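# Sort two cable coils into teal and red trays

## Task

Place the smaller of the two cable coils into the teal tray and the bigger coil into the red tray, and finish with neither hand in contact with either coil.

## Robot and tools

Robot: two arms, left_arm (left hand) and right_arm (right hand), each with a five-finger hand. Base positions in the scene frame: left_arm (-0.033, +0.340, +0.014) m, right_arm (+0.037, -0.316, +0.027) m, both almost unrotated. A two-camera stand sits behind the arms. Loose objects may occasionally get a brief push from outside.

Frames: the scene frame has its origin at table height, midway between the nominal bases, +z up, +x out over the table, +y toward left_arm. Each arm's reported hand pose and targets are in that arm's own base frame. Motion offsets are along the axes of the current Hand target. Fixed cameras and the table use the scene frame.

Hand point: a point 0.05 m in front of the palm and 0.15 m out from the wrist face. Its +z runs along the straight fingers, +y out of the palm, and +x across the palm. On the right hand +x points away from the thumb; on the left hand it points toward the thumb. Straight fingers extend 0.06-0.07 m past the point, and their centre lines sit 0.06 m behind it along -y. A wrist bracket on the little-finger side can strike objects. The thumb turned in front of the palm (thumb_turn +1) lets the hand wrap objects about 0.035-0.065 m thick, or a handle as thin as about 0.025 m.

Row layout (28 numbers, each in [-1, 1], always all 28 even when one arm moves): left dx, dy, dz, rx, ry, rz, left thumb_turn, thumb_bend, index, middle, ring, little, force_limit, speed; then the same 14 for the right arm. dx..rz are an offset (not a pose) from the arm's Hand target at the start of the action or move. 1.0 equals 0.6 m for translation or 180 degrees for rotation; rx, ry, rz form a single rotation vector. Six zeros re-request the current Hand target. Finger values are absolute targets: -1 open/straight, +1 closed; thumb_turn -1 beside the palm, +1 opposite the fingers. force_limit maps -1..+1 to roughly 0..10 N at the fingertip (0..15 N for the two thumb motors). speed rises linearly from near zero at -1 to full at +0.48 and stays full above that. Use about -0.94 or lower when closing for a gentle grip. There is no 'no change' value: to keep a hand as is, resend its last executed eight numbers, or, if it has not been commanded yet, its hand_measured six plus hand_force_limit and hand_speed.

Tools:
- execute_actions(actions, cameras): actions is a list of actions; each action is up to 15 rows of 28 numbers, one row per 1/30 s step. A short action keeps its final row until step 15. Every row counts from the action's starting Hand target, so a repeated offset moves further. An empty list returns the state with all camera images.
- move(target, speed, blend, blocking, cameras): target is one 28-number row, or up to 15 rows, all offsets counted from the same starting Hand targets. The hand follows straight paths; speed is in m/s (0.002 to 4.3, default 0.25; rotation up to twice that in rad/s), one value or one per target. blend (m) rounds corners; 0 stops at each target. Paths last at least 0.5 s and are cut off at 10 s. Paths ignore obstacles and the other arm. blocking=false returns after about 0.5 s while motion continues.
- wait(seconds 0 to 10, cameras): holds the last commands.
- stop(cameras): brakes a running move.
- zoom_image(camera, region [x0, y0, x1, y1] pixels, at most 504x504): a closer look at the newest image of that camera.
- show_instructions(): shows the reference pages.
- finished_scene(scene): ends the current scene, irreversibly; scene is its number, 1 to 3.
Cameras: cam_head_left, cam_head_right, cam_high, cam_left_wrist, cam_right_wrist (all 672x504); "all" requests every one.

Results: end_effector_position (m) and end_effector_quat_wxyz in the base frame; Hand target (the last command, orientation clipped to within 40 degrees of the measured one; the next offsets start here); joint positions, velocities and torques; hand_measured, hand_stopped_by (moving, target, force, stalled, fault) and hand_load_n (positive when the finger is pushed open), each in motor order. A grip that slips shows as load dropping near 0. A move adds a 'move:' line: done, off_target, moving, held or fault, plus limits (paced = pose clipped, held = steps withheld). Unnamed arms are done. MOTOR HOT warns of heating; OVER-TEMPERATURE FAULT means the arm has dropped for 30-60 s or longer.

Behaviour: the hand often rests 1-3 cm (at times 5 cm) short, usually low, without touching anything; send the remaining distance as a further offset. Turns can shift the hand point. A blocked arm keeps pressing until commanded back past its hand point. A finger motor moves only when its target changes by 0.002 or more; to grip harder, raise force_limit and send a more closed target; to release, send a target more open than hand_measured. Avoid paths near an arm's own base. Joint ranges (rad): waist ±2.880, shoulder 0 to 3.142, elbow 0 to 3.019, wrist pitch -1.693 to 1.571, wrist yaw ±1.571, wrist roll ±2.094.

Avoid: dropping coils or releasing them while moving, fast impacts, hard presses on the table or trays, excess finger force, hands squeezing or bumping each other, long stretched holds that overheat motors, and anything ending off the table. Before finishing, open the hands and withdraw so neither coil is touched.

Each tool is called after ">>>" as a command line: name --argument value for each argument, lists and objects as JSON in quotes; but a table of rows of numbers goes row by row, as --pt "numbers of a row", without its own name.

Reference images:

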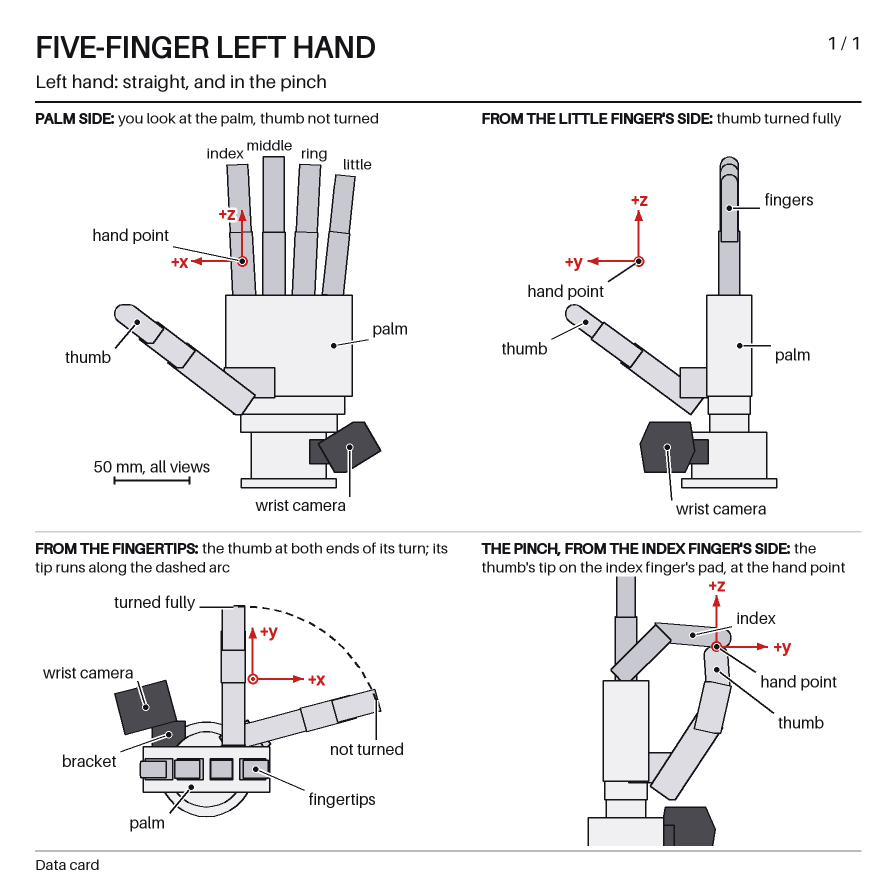

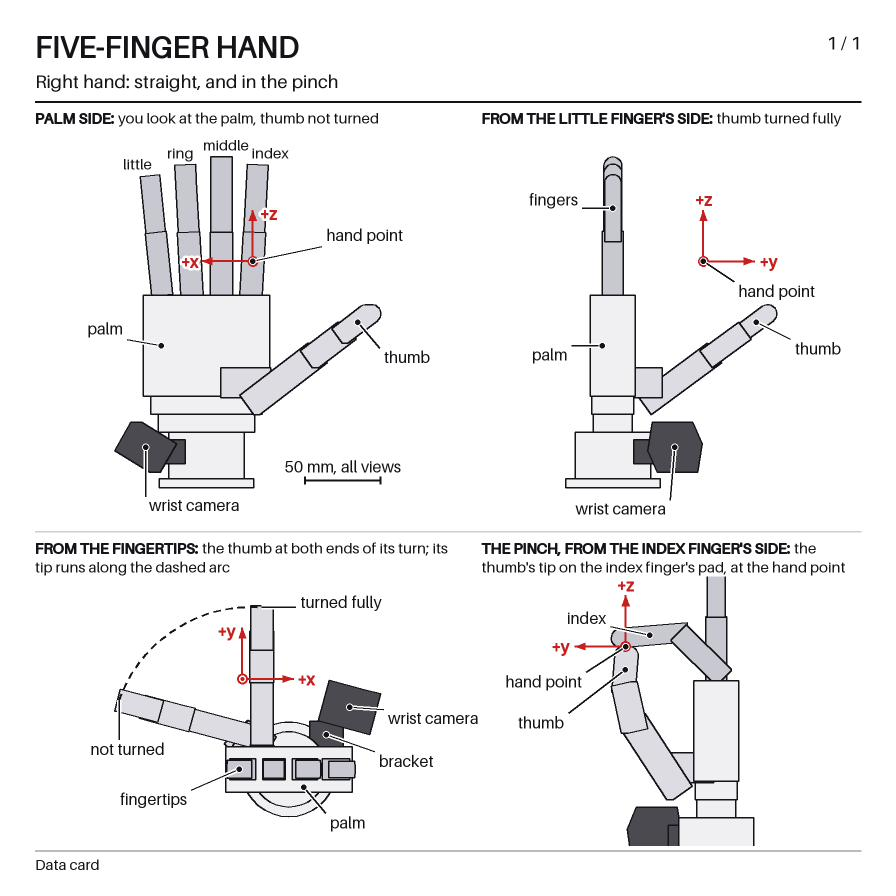

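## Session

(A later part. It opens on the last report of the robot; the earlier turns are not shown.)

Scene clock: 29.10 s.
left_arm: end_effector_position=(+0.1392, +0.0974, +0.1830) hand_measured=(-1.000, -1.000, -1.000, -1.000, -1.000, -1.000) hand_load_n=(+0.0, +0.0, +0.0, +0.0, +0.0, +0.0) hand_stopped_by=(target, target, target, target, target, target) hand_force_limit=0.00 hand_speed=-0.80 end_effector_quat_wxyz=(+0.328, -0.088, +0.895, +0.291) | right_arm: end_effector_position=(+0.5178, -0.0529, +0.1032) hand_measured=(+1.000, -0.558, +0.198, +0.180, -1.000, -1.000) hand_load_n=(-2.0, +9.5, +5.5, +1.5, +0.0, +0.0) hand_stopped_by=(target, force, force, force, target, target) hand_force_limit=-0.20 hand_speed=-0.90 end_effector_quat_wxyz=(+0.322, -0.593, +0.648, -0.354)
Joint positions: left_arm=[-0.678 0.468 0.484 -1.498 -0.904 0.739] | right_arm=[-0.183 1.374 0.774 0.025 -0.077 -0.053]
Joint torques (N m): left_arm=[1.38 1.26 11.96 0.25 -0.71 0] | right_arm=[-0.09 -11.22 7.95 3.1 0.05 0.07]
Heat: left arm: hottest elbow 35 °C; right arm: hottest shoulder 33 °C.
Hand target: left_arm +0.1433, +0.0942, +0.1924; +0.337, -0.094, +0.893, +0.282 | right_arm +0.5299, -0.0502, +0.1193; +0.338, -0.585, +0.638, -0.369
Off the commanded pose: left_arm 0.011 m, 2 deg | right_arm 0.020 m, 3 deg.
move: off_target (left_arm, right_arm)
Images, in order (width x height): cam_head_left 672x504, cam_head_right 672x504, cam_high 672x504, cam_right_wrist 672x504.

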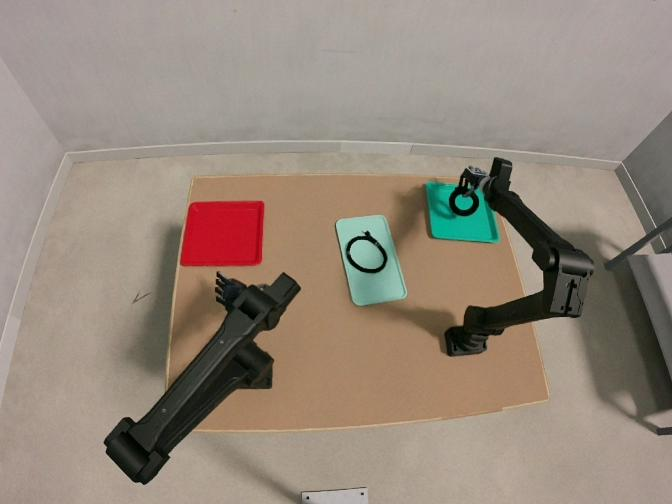

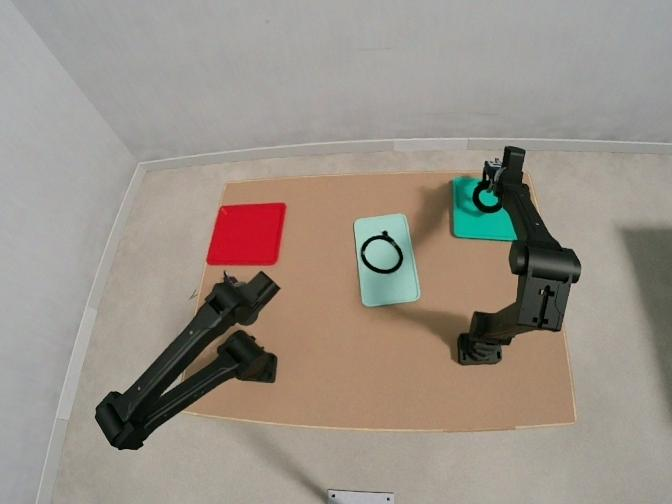

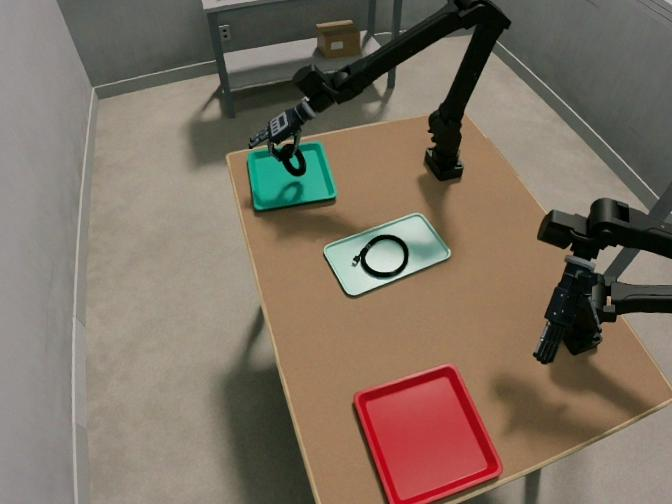

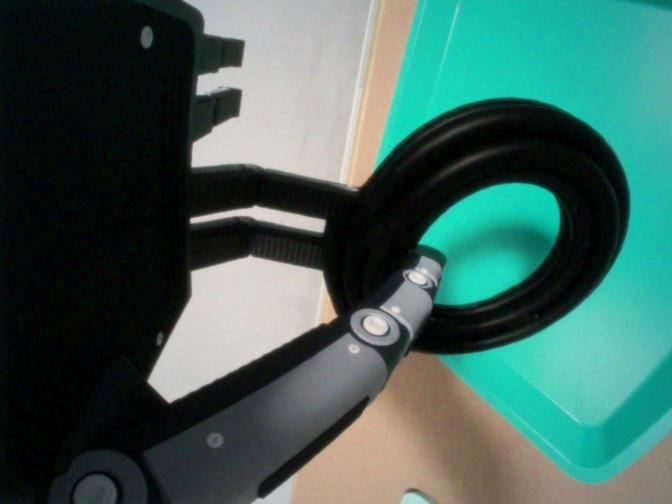

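>>> move --target '[0,0,0,0,0,0,-1,-1,-1,-1,-1,-1,0,-0.8,0.003,0.0888,0.0129,0,0,0,1,0.14,0.54,0.44,-1,-1,-0.2,-0.9]' --cameras '["cam_high","cam_head_left","cam_right_wrist"]' --speed 0.08

>>> zoom_image --camera "cam_high" --region '[230, 90, 350, 220]'

>>> zoom_image --camera "cam_head_left" --region '[410, 150, 520, 250]'

Scene clock: 30.50 s.
left_arm: end_effector_position=(+0.1392, +0.0974, +0.1830) hand_measured=(-1.000, -1.000, -1.000, -1.000, -1.000, -1.000) hand_load_n=(+0.0, +0.0, +0.0, +0.0, +0.0, +0.0) hand_stopped_by=(target, target, target, target, target, target) hand_force_limit=0.00 hand_speed=-0.80 end_effector_quat_wxyz=(+0.328, -0.088, +0.895, +0.291) | right_arm: end_effector_position=(+0.4996, -0.0488, +0.0580) hand_measured=(+1.000, -0.558, +0.198, +0.180, -1.000, -1.000) hand_load_n=(-2.0, +9.5, +5.5, +2.0, +0.0, +0.5) hand_stopped_by=(target, force, force, force, target, target) hand_force_limit=-0.20 hand_speed=-0.90 end_effector_quat_wxyz=(-0.326, +0.592, -0.646, +0.356)
Joint positions: left_arm=[-0.678 0.468 0.484 -1.498 -0.904 0.739] | right_arm=[-0.183 1.419 0.662 0.191 -0.081 -0.052]
Joint torques (N m): left_arm=[1.14 0.91 11.71 0.34 -0.72 0.02] | right_arm=[-0.44 -10.46 7.1 3.15 -0.12 0.02]
Heat: left arm: hottest elbow 36 °C; right arm: hottest shoulder 33 °C.
Hand target: left_arm +0.1433, +0.0942, +0.1924; +0.337, -0.094, +0.893, +0.282 | right_arm +0.5097, -0.0503, +0.0691; -0.338, +0.585, -0.638, +0.369
Off the commanded pose: left_arm 0.011 m, 2 deg | right_arm 0.015 m, 2 deg.
move: off_target (left_arm, right_arm)
Images, in order (width x height): cam_head_left 672x504, cam_high 672x504, cam_right_wrist 672x504.

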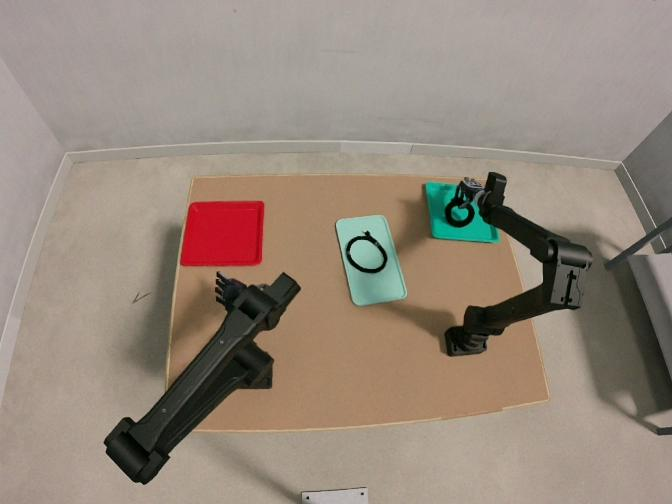

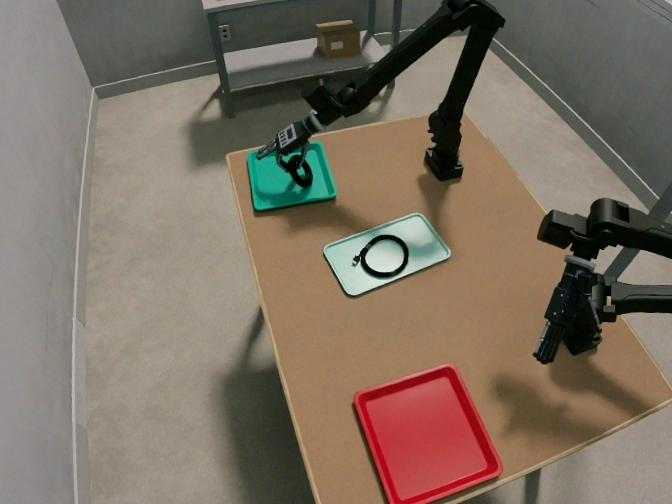

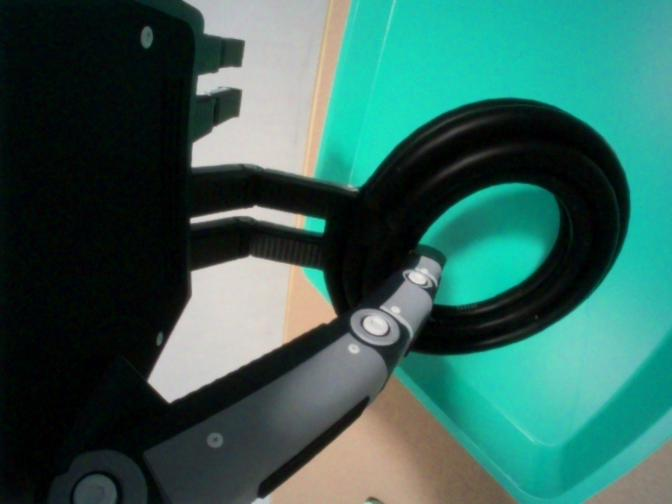

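Scaled by 3.877 from the camera's 672x504 image, which has a finer 960x720 frame.

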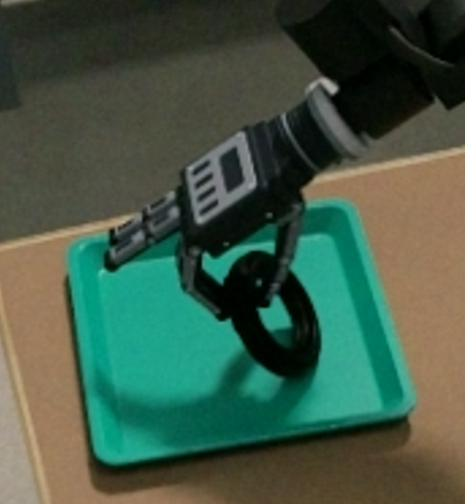

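Scaled by 4.582 from the camera's 672x504 image, which has a finer 960x720 frame.

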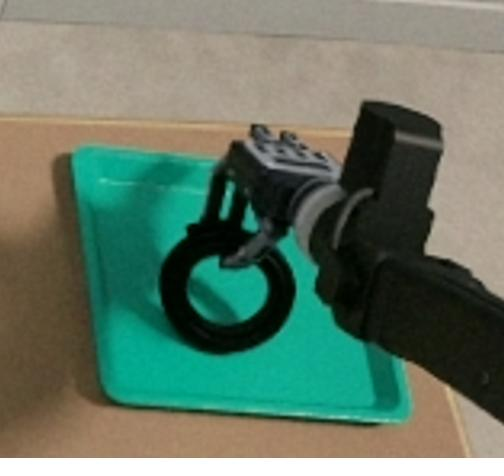

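>>> move --target '[0,0,0,0,0,0,-1,-1,-1,-1,-1,-1,0,-0.8,-0.0015,0.0278,0.0352,0,0,0,1,0.14,0.54,0.44,-1,-1,-0.2,-0.9]' --cameras '["cam_high","cam_head_left","cam_right_wrist"]' --speed 0.06

>>> zoom_image --camera "cam_high" --region '[230, 90, 350, 220]'

Scene clock: 31.53 s.
left_arm: end_effector_position=(+0.1392, +0.0974, +0.1830) hand_measured=(-1.000, -1.000, -1.000, -1.000, -1.000, -1.000) hand_load_n=(+0.0, +0.0, +0.0, +0.0, +0.0, +0.0) hand_stopped_by=(target, target, target, target, target, target) hand_force_limit=0.00 hand_speed=-0.80 end_effector_quat_wxyz=(+0.328, -0.088, +0.895, +0.291) | right_arm: end_effector_position=(+0.5126, -0.0510, +0.0408) hand_measured=(+1.000, -0.558, +0.198, +0.180, -1.000, -1.000) hand_load_n=(-0.5, +1.5, +2.5, +0.5, +0.0, +0.0) hand_stopped_by=(target, force, force, force, target, target) hand_force_limit=-0.20 hand_speed=-0.90 end_effector_quat_wxyz=(+0.333, -0.588, +0.642, -0.364)
Joint positions: left_arm=[-0.678 0.468 0.484 -1.498 -0.904 0.739] | right_arm=[-0.183 1.495 0.662 0.291 -0.081 -0.049]
Joint torques (N m): left_arm=[0.67 1.49 11.82 0.38 -0.69 0] | right_arm=[-0.09 -10.34 6.82 2.47 0.06 0]
Heat: left arm: hottest elbow 36 °C; right arm: hottest shoulder 33 °C.
Hand target: left_arm +0.1433, +0.0942, +0.1924; +0.337, -0.094, +0.893, +0.282 | right_arm +0.5197, -0.0503, +0.0441; +0.338, -0.585, +0.638, -0.369
Off the commanded pose: left_arm 0.011 m, 2 deg | right_arm 0.008 m, 1 deg.
move: off_target (left_arm)
Images, in order (width x height): cam_head_left 672x504, cam_high 672x504, cam_right_wrist 672x504.

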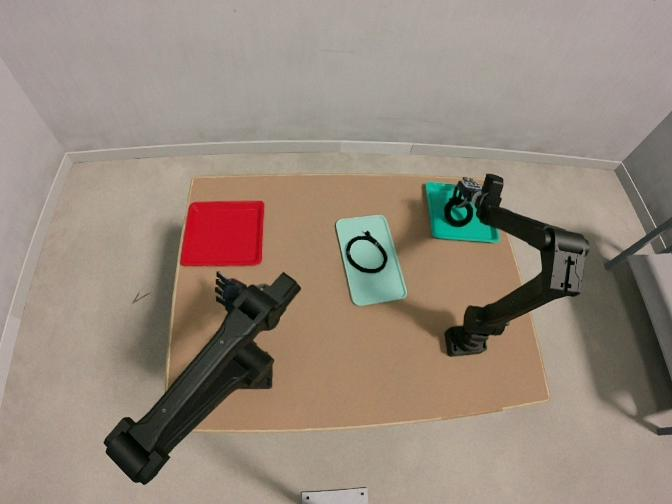

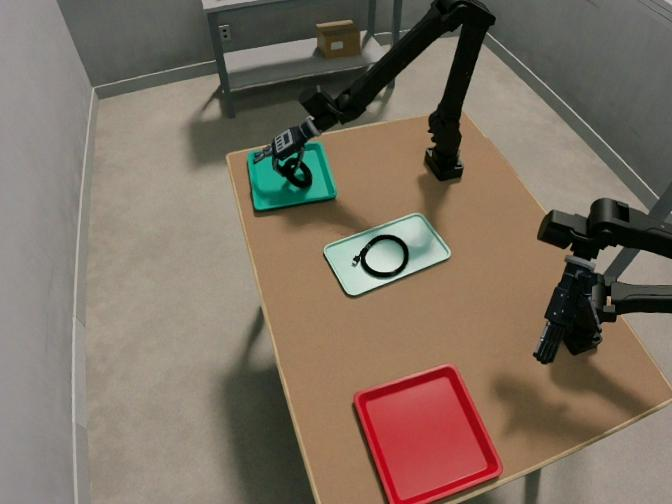

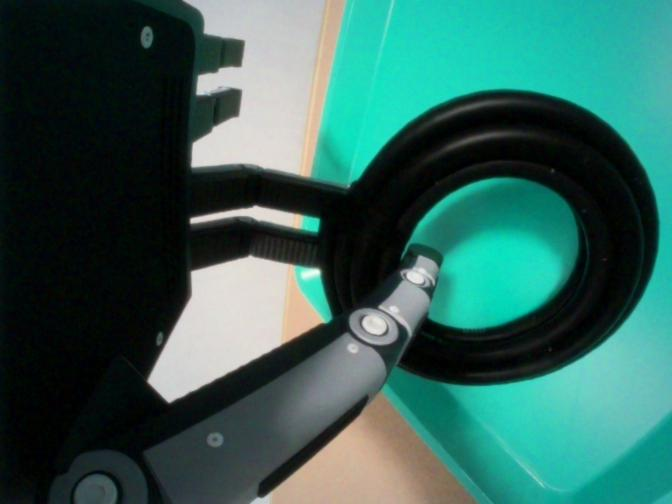

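Scaled by 3.877 from the camera's 672x504 image, which has a finer 960x720 frame.

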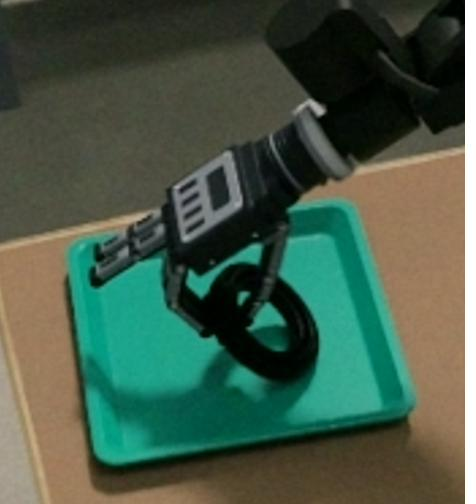

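>>> move --target '[0,0,0,0,0,0,-1,-1,-1,-1,-1,-1,0,-0.8,-0.001,0.0267,0.027,0,0,0,1,0.14,0.54,0.44,-1,-1,-0.2,-0.9]' --cameras '["cam_high","cam_head_left","cam_right_wrist"]' --speed 0.06

>>> zoom_image --camera "cam_high" --region '[230, 90, 350, 220]'

Scene clock: 32.53 s.
left_arm: end_effector_position=(+0.1392, +0.0974, +0.1830) hand_measured=(-1.000, -1.000, -1.000, -1.000, -1.000, -1.000) hand_load_n=(+0.0, +0.0, +0.0, +0.0, +0.0, +0.0) hand_stopped_by=(target, target, target, target, target, target) hand_force_limit=0.00 hand_speed=-0.80 end_effector_quat_wxyz=(+0.328, -0.088, +0.895, +0.291) | right_arm: end_effector_position=(+0.5166, -0.0522, +0.0144) hand_measured=(+1.000, -0.556, +0.198, +0.182, -1.000, -1.000) hand_load_n=(+0.0, +0.0, +0.5, +0.5, +0.0, +0.0) hand_stopped_by=(target, force, force, force, target, target) hand_force_limit=-0.20 hand_speed=-0.90 end_effector_quat_wxyz=(+0.328, -0.589, +0.645, -0.359)
Joint positions: left_arm=[-0.678 0.468 0.484 -1.498 -0.904 0.739] | right_arm=[-0.183 1.573 0.662 0.354 -0.078 -0.049]
Joint torques (N m): left_arm=[1.38 0.85 11.69 0.25 -0.68 -0.02] | right_arm=[0.15 -10.64 6.02 2.89 0.06 0.02]
Heat: left arm: hottest elbow 36 °C; right arm: hottest shoulder 33 °C.
Hand target: left_arm +0.1433, +0.0942, +0.1924; +0.337, -0.094, +0.893, +0.282 | right_arm +0.5258, -0.0502, +0.0222; +0.338, -0.585, +0.639, -0.369
Off the commanded pose: left_arm 0.011 m, 2 deg | right_arm 0.012 m, 2 deg.
move: off_target (left_arm, right_arm)
Images, in order (width x height): cam_head_left 672x504, cam_high 672x504, cam_right_wrist 672x504.

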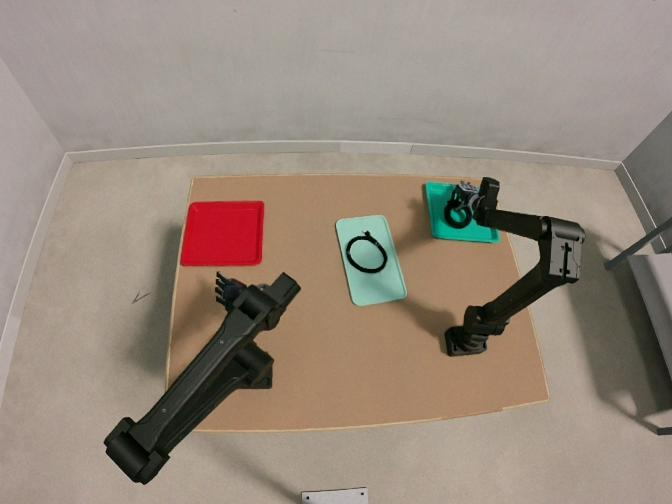

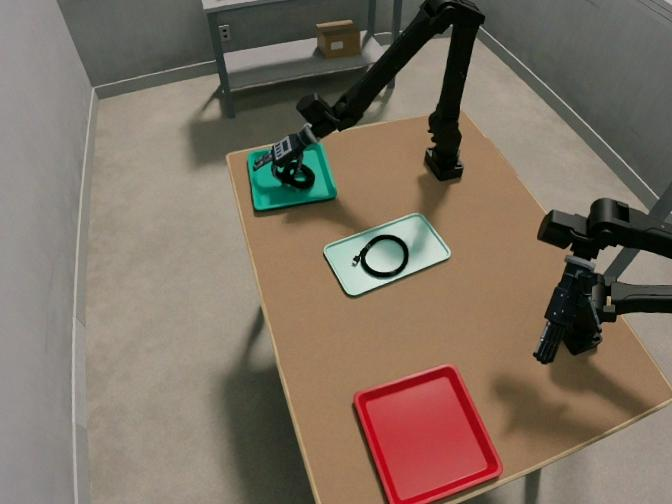

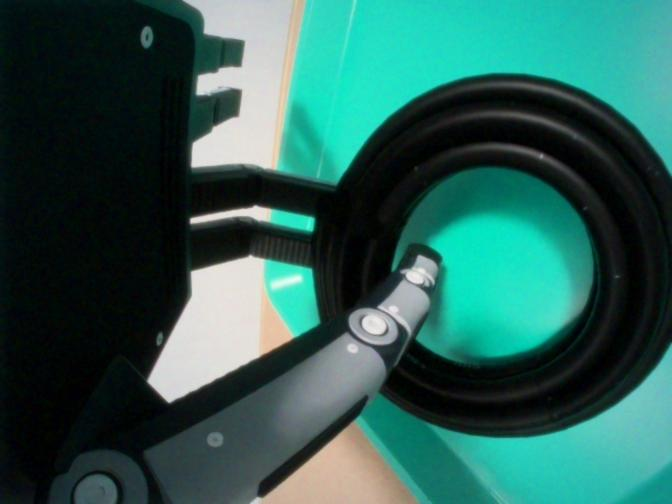

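Scaled by 3.877 from the camera's 672x504 image, which has a finer 960x720 frame.

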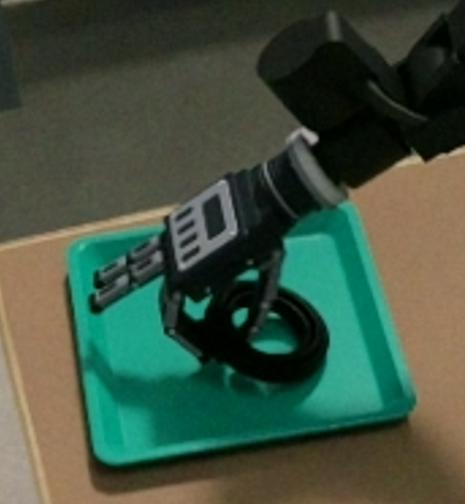

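>>> move --pt "0 0 0 0 0 0 -1 -1 -1 -1 -1 -1 0 -0.8 0 0.0087 0.005 0 0 0 1 0.14 0.54 0.44 -1 -1 -0.2 -0.9" --pt "0 0 0 0 0 0 -1 -1 -1 -1 -1 -1 0 -0.8 0 0.0087 0.005 0 0 0 1 -0.8 -0.3 -0.3 -1 -1 -0.2 -0.8" --cameras '["cam_high","cam_head_left","cam_right_wrist"]' --speed 0.06

>>> zoom_image --camera "cam_high" --region '[230, 90, 350, 220]'

Scene clock: 34.67 s.
left_arm: end_effector_position=(+0.1392, +0.0974, +0.1830) hand_measured=(-1.000, -1.000, -1.000, -1.000, -1.000, -1.000) hand_load_n=(+0.0, +0.0, +0.0, +0.0, +0.0, +0.0) hand_stopped_by=(target, target, target, target, target, target) hand_force_limit=0.00 hand_speed=-0.80 end_effector_quat_wxyz=(+0.328, -0.088, +0.895, +0.291) | right_arm: end_effector_position=(+0.5189, -0.0526, +0.0115) hand_measured=(+1.000, -0.800, -0.300, -0.300, -1.000, -1.000) hand_load_n=(+0.0, +0.0, +0.0, +0.0, +0.0, -0.5) hand_stopped_by=(target, target, target, target, target, target) hand_force_limit=-0.20 hand_speed=-0.80 end_effector_quat_wxyz=(+0.330, -0.588, +0.644, -0.362)
Joint positions: left_arm=[-0.678 0.468 0.484 -1.498 -0.904 0.739] | right_arm=[-0.183 1.587 0.662 0.375 -0.078 -0.049]
Joint torques (N m): left_arm=[1.32 1.2 11.77 0.18 -0.71 0.03] | right_arm=[-0.09 -11.34 5.86 2.91 0.04 0]
Heat: left arm: hottest elbow 36 °C; right arm: hottest shoulder 33 °C.
Hand target: left_arm +0.1433, +0.0942, +0.1924; +0.337, -0.094, +0.893, +0.282 | right_arm +0.5258, -0.0502, +0.0162; +0.338, -0.585, +0.638, -0.369
Off the commanded pose: left_arm 0.011 m, 2 deg | right_arm 0.009 m, 1 deg.
move: off_target (left_arm)
Images, in order (width x height): cam_head_left 672x504, cam_high 672x504, cam_right_wrist 672x504.

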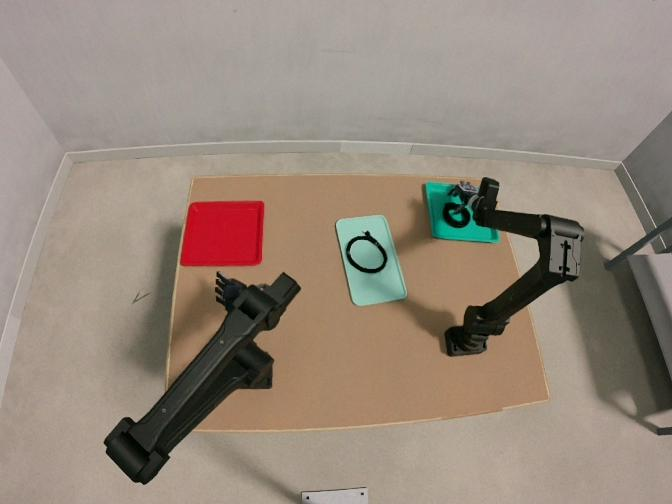

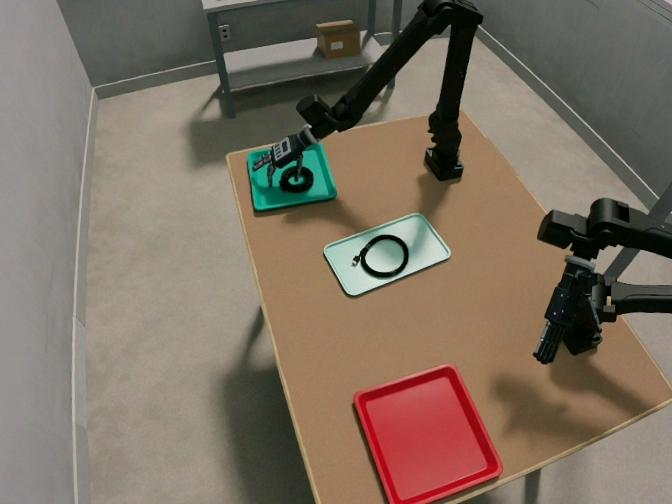

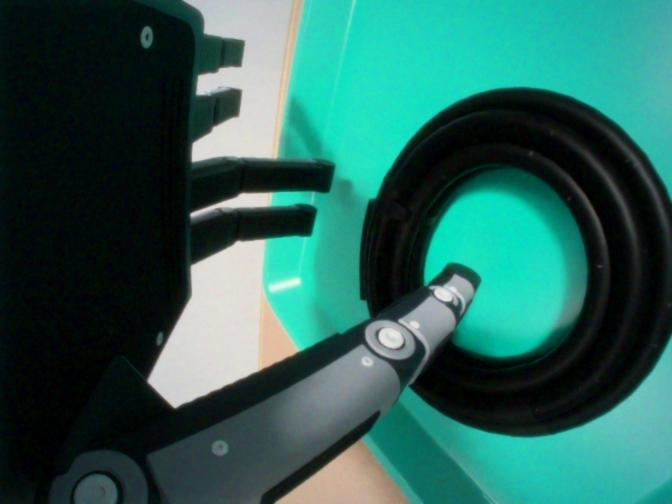

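Scaled by 3.877 from the camera's 672x504 image, which has a finer 960x720 frame.

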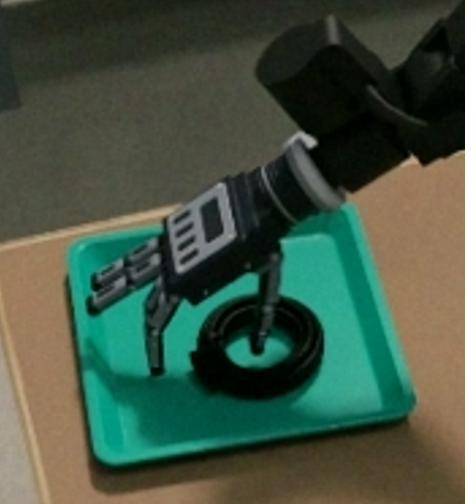

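>>> move --pt "-0.261 -0.0703 0.0713 0.134 0.0576 -0.1112 -1 -1 -1 -1 -1 -1 0 -0.8 0 -0.1732 -0.1 0 0 0 1 -0.8 -0.3 -0.3 -1 -1 -0.2 -0.8" --pt "-0.3113 -0.4442 -0.0608 0.268 0.1153 -0.2225 -1 -1 -1 -1 -1 -1 0 -0.8 0 -0.1732 -0.1 0 0 0 1 -0.8 -0.3 -0.3 -1 -1 -0.2 -0.8" --pt "-0.2258 -0.7527 -0.1835 0.3828 0.1647 -0.3178 1 -0.5 -0.3 -0.3 -1 -1 -0.4 0 0 -0.1732 -0.1 0 0 0 1 -0.8 -0.3 -0.3 -1 -1 -0.2 -0.8" --cameras '["all"]' --speed '[0.25,0.25,0.2]' --blend 0.04

>>> zoom_image --camera "cam_head_left" --region '[320, 200, 420, 300]'

>>> zoom_image --camera "cam_high" --region '[330, 190, 470, 310]'

>>> zoom_image --camera "cam_head_right" --region '[340, 200, 440, 300]'

Scene clock: 42.40 s.
left_arm: end_effector_position=(+0.3462, -0.3394, +0.1495) hand_measured=(+1.000, -0.500, -0.300, -0.300, -1.000, -1.000) hand_load_n=(+0.0, +0.0, +0.0, +0.0, +0.0, +0.0) hand_stopped_by=(target, target, target, target, target, target) hand_force_limit=-0.40 hand_speed=0.00 end_effector_quat_wxyz=(+0.199, -0.344, +0.799, -0.451) | right_arm: end_effector_position=(+0.5078, -0.0506, +0.1092) hand_measured=(+1.000, -0.800, -0.300, -0.300, -1.000, -1.000) hand_load_n=(+0.0, +0.0, +0.0, +0.0, +0.0, +0.0) hand_stopped_by=(target, target, target, target, target, target) hand_force_limit=-0.20 hand_speed=-0.80 end_effector_quat_wxyz=(+0.324, -0.591, +0.648, -0.355)
Joint positions: left_arm=[-0.697 1.186 0.732 -0.085 0.045 0.035] | right_arm=[-0.183 1.335 0.752 0.013 -0.078 -0.049]
Joint torques (N m): left_arm=[0.85 -8.53 9.4 2.71 -0.08 -0.17] | right_arm=[0.32 -10.75 10.58 1.36 0.04 0.01]
Heat: left arm: hottest elbow 36 °C; right arm: hottest shoulder 33 °C.
Hand target: left_arm +0.3470, -0.3430, +0.1501; +0.199, -0.346, +0.794, -0.459 | right_arm +0.5259, -0.0502, +0.1363; +0.338, -0.585, +0.638, -0.369
Off the commanded pose: left_arm 0.004 m, 1 deg | right_arm 0.032 m, 3 deg.
move: off_target (right_arm)

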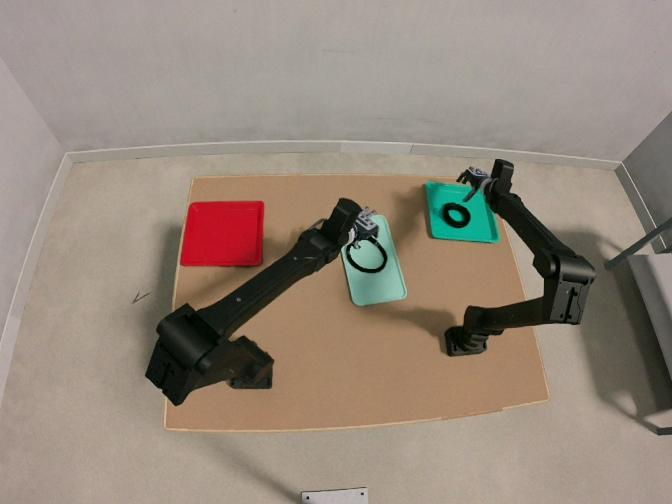

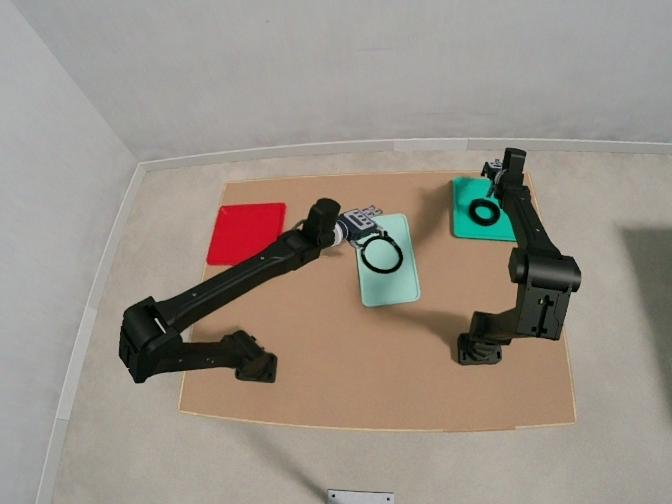

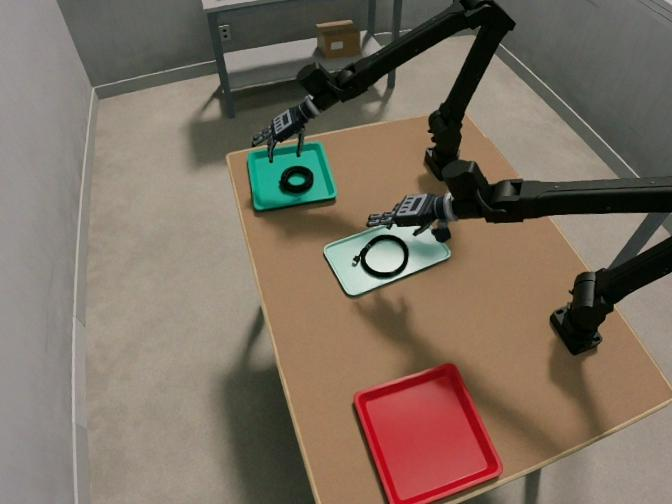

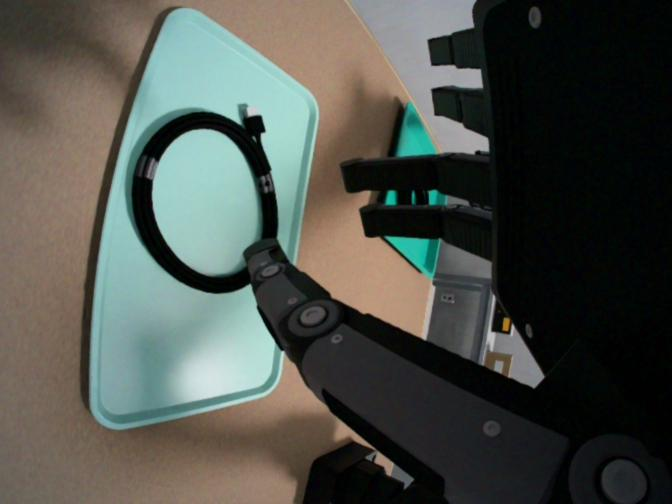

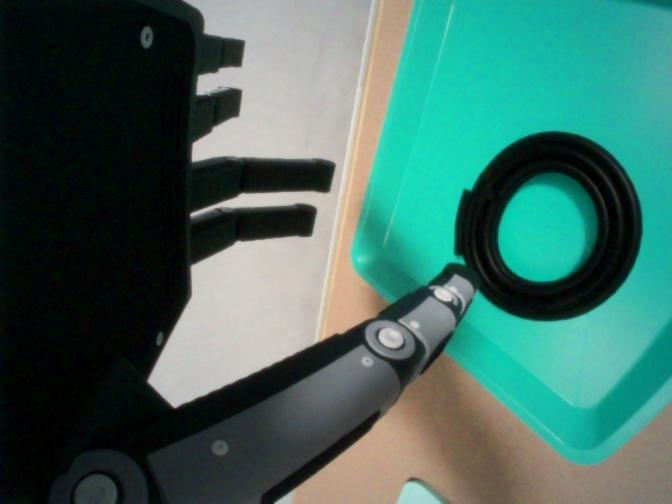

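Scaled by 5.040 from the camera's 672x504 image, which has a finer 960x720 frame.

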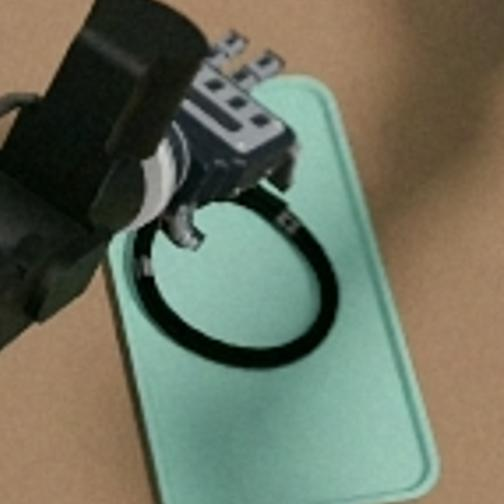

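Scaled by 3.600 from the camera's 672x504 image, which has a finer 960x720 frame.

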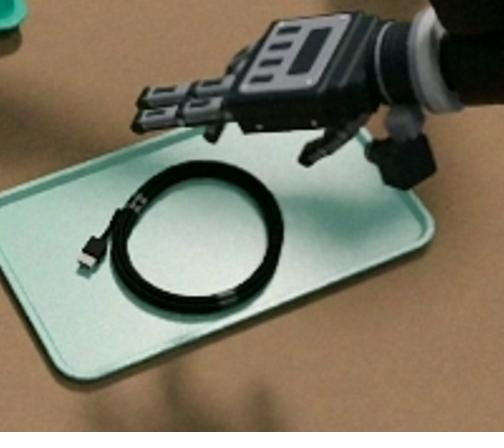

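Scaled by 5.040 from the camera's 672x504 image, which has a finer 960x720 frame.

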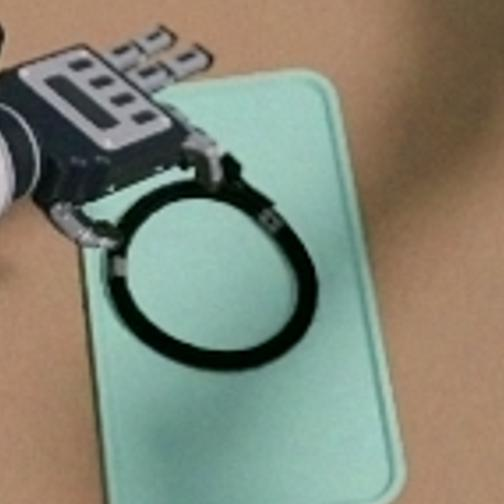

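>>> move --target '[0,0.145,0.049,0,0,0,1,-0.5,-0.3,-0.3,-1,-1,-0.4,0,0,0,0,0,0,0,1,-0.8,-0.3,-0.3,-1,-1,-0.2,-0.8]' --cameras '["cam_head_left","cam_head_right","cam_high","cam_left_wrist"]' --speed 0.12

>>> zoom_image --camera "cam_head_left" --region '[320, 200, 420, 300]'

>>> zoom_image --camera "cam_high" --region '[330, 190, 470, 310]'

>>> zoom_image --camera "cam_head_right" --region '[340, 200, 440, 300]'

Scene clock: 44.30 s.
left_arm: end_effector_position=(+0.3325, -0.3279, +0.0589) hand_measured=(+1.000, -0.500, -0.300, -0.300, -1.000, -1.000) hand_load_n=(+0.0, +0.0, +0.0, +0.0, +0.0, +0.0) hand_stopped_by=(target, target, target, target, target, target) hand_force_limit=-0.40 hand_speed=0.00 end_effector_quat_wxyz=(+0.199, -0.344, +0.799, -0.451) | right_arm: end_effector_position=(+0.5078, -0.0506, +0.1092) hand_measured=(+1.000, -0.800, -0.300, -0.300, -1.000, -1.000) hand_load_n=(+0.0, +0.0, +0.0, +0.0, +0.0, +0.0) hand_stopped_by=(target, target, target, target, target, target) hand_force_limit=-0.20 hand_speed=-0.80 end_effector_quat_wxyz=(+0.324, -0.591, +0.648, -0.355)
Joint positions: left_arm=[-0.697 1.32 0.552 0.228 0.045 0.035] | right_arm=[-0.183 1.335 0.752 0.013 -0.078 -0.049]
Joint torques (N m): left_arm=[1.55 -8.64 7.91 2.62 -0.04 -0.16] | right_arm=[0.03 -10.75 10.59 1.31 0.05 0.01]
Heat: left arm: hottest elbow 36 °C; right arm: hottest shoulder 33 °C.
Hand target: left_arm +0.3339, -0.3308, +0.0602; +0.199, -0.346, +0.794, -0.459 | right_arm +0.5259, -0.0502, +0.1363; +0.338, -0.585, +0.638, -0.369
Off the commanded pose: left_arm 0.003 m, 1 deg | right_arm 0.033 m, 3 deg.
move: off_target (right_arm)
Images, in order (width x height): cam_head_left 672x504, cam_head_right 672x504, cam_high 672x504, cam_left_wrist 672x504.

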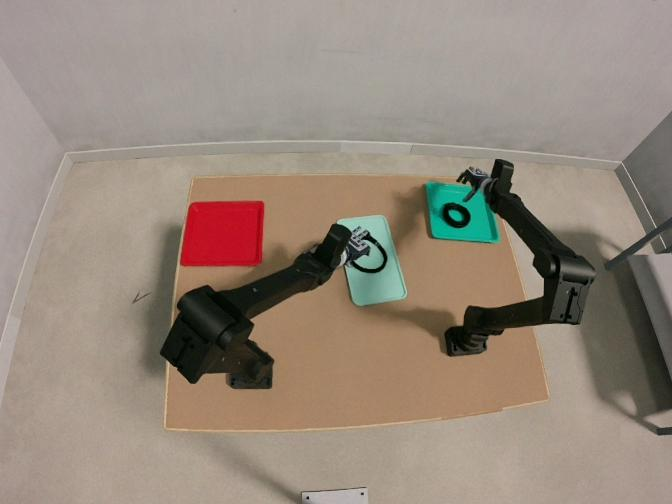

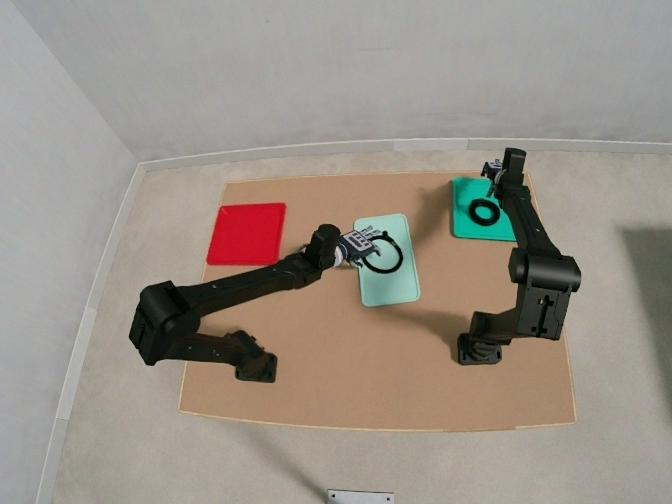

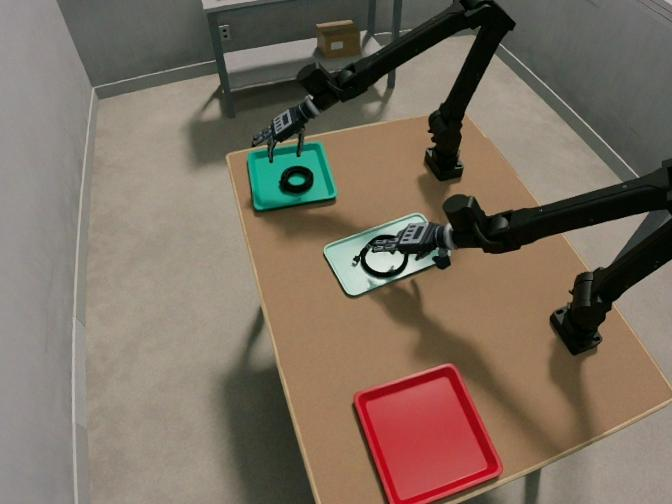

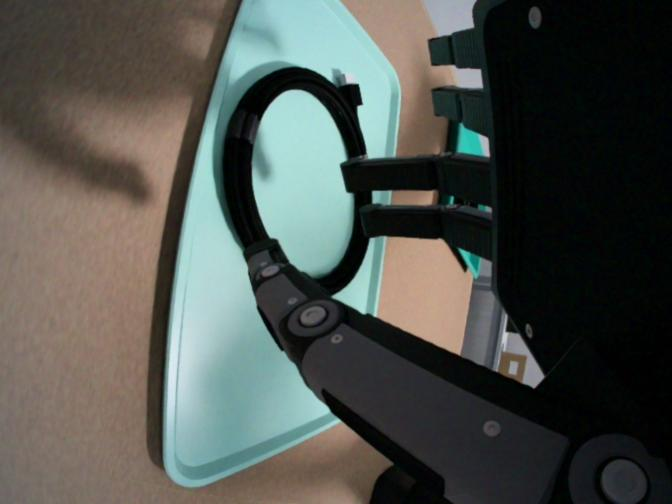

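Scaled by 5.040 from the camera's 672x504 image, which has a finer 960x720 frame.

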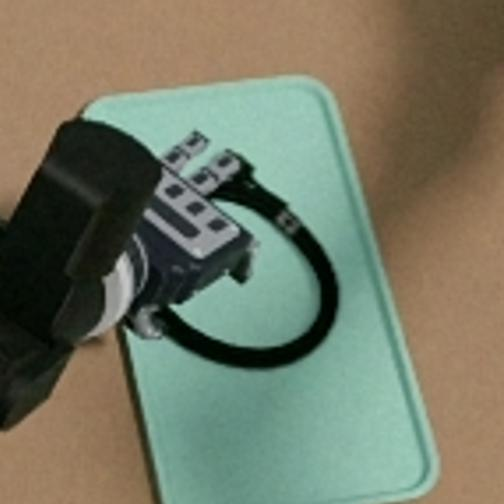

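Scaled by 3.600 from the camera's 672x504 image, which has a finer 960x720 frame.

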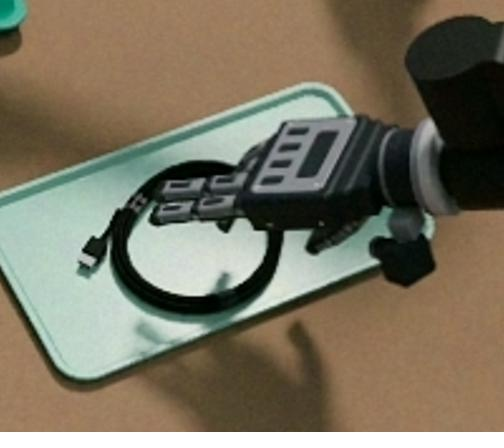

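Scaled by 5.040 from the camera's 672x504 image, which has a finer 960x720 frame.

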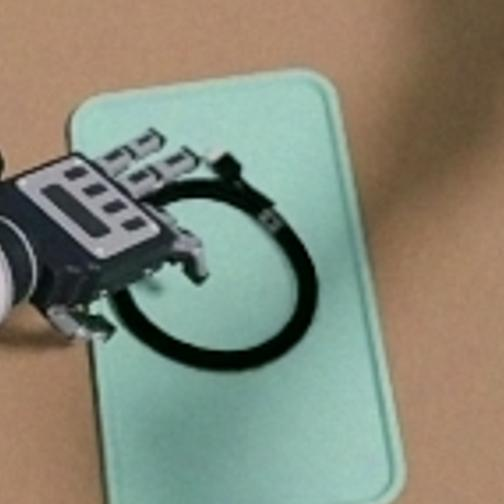

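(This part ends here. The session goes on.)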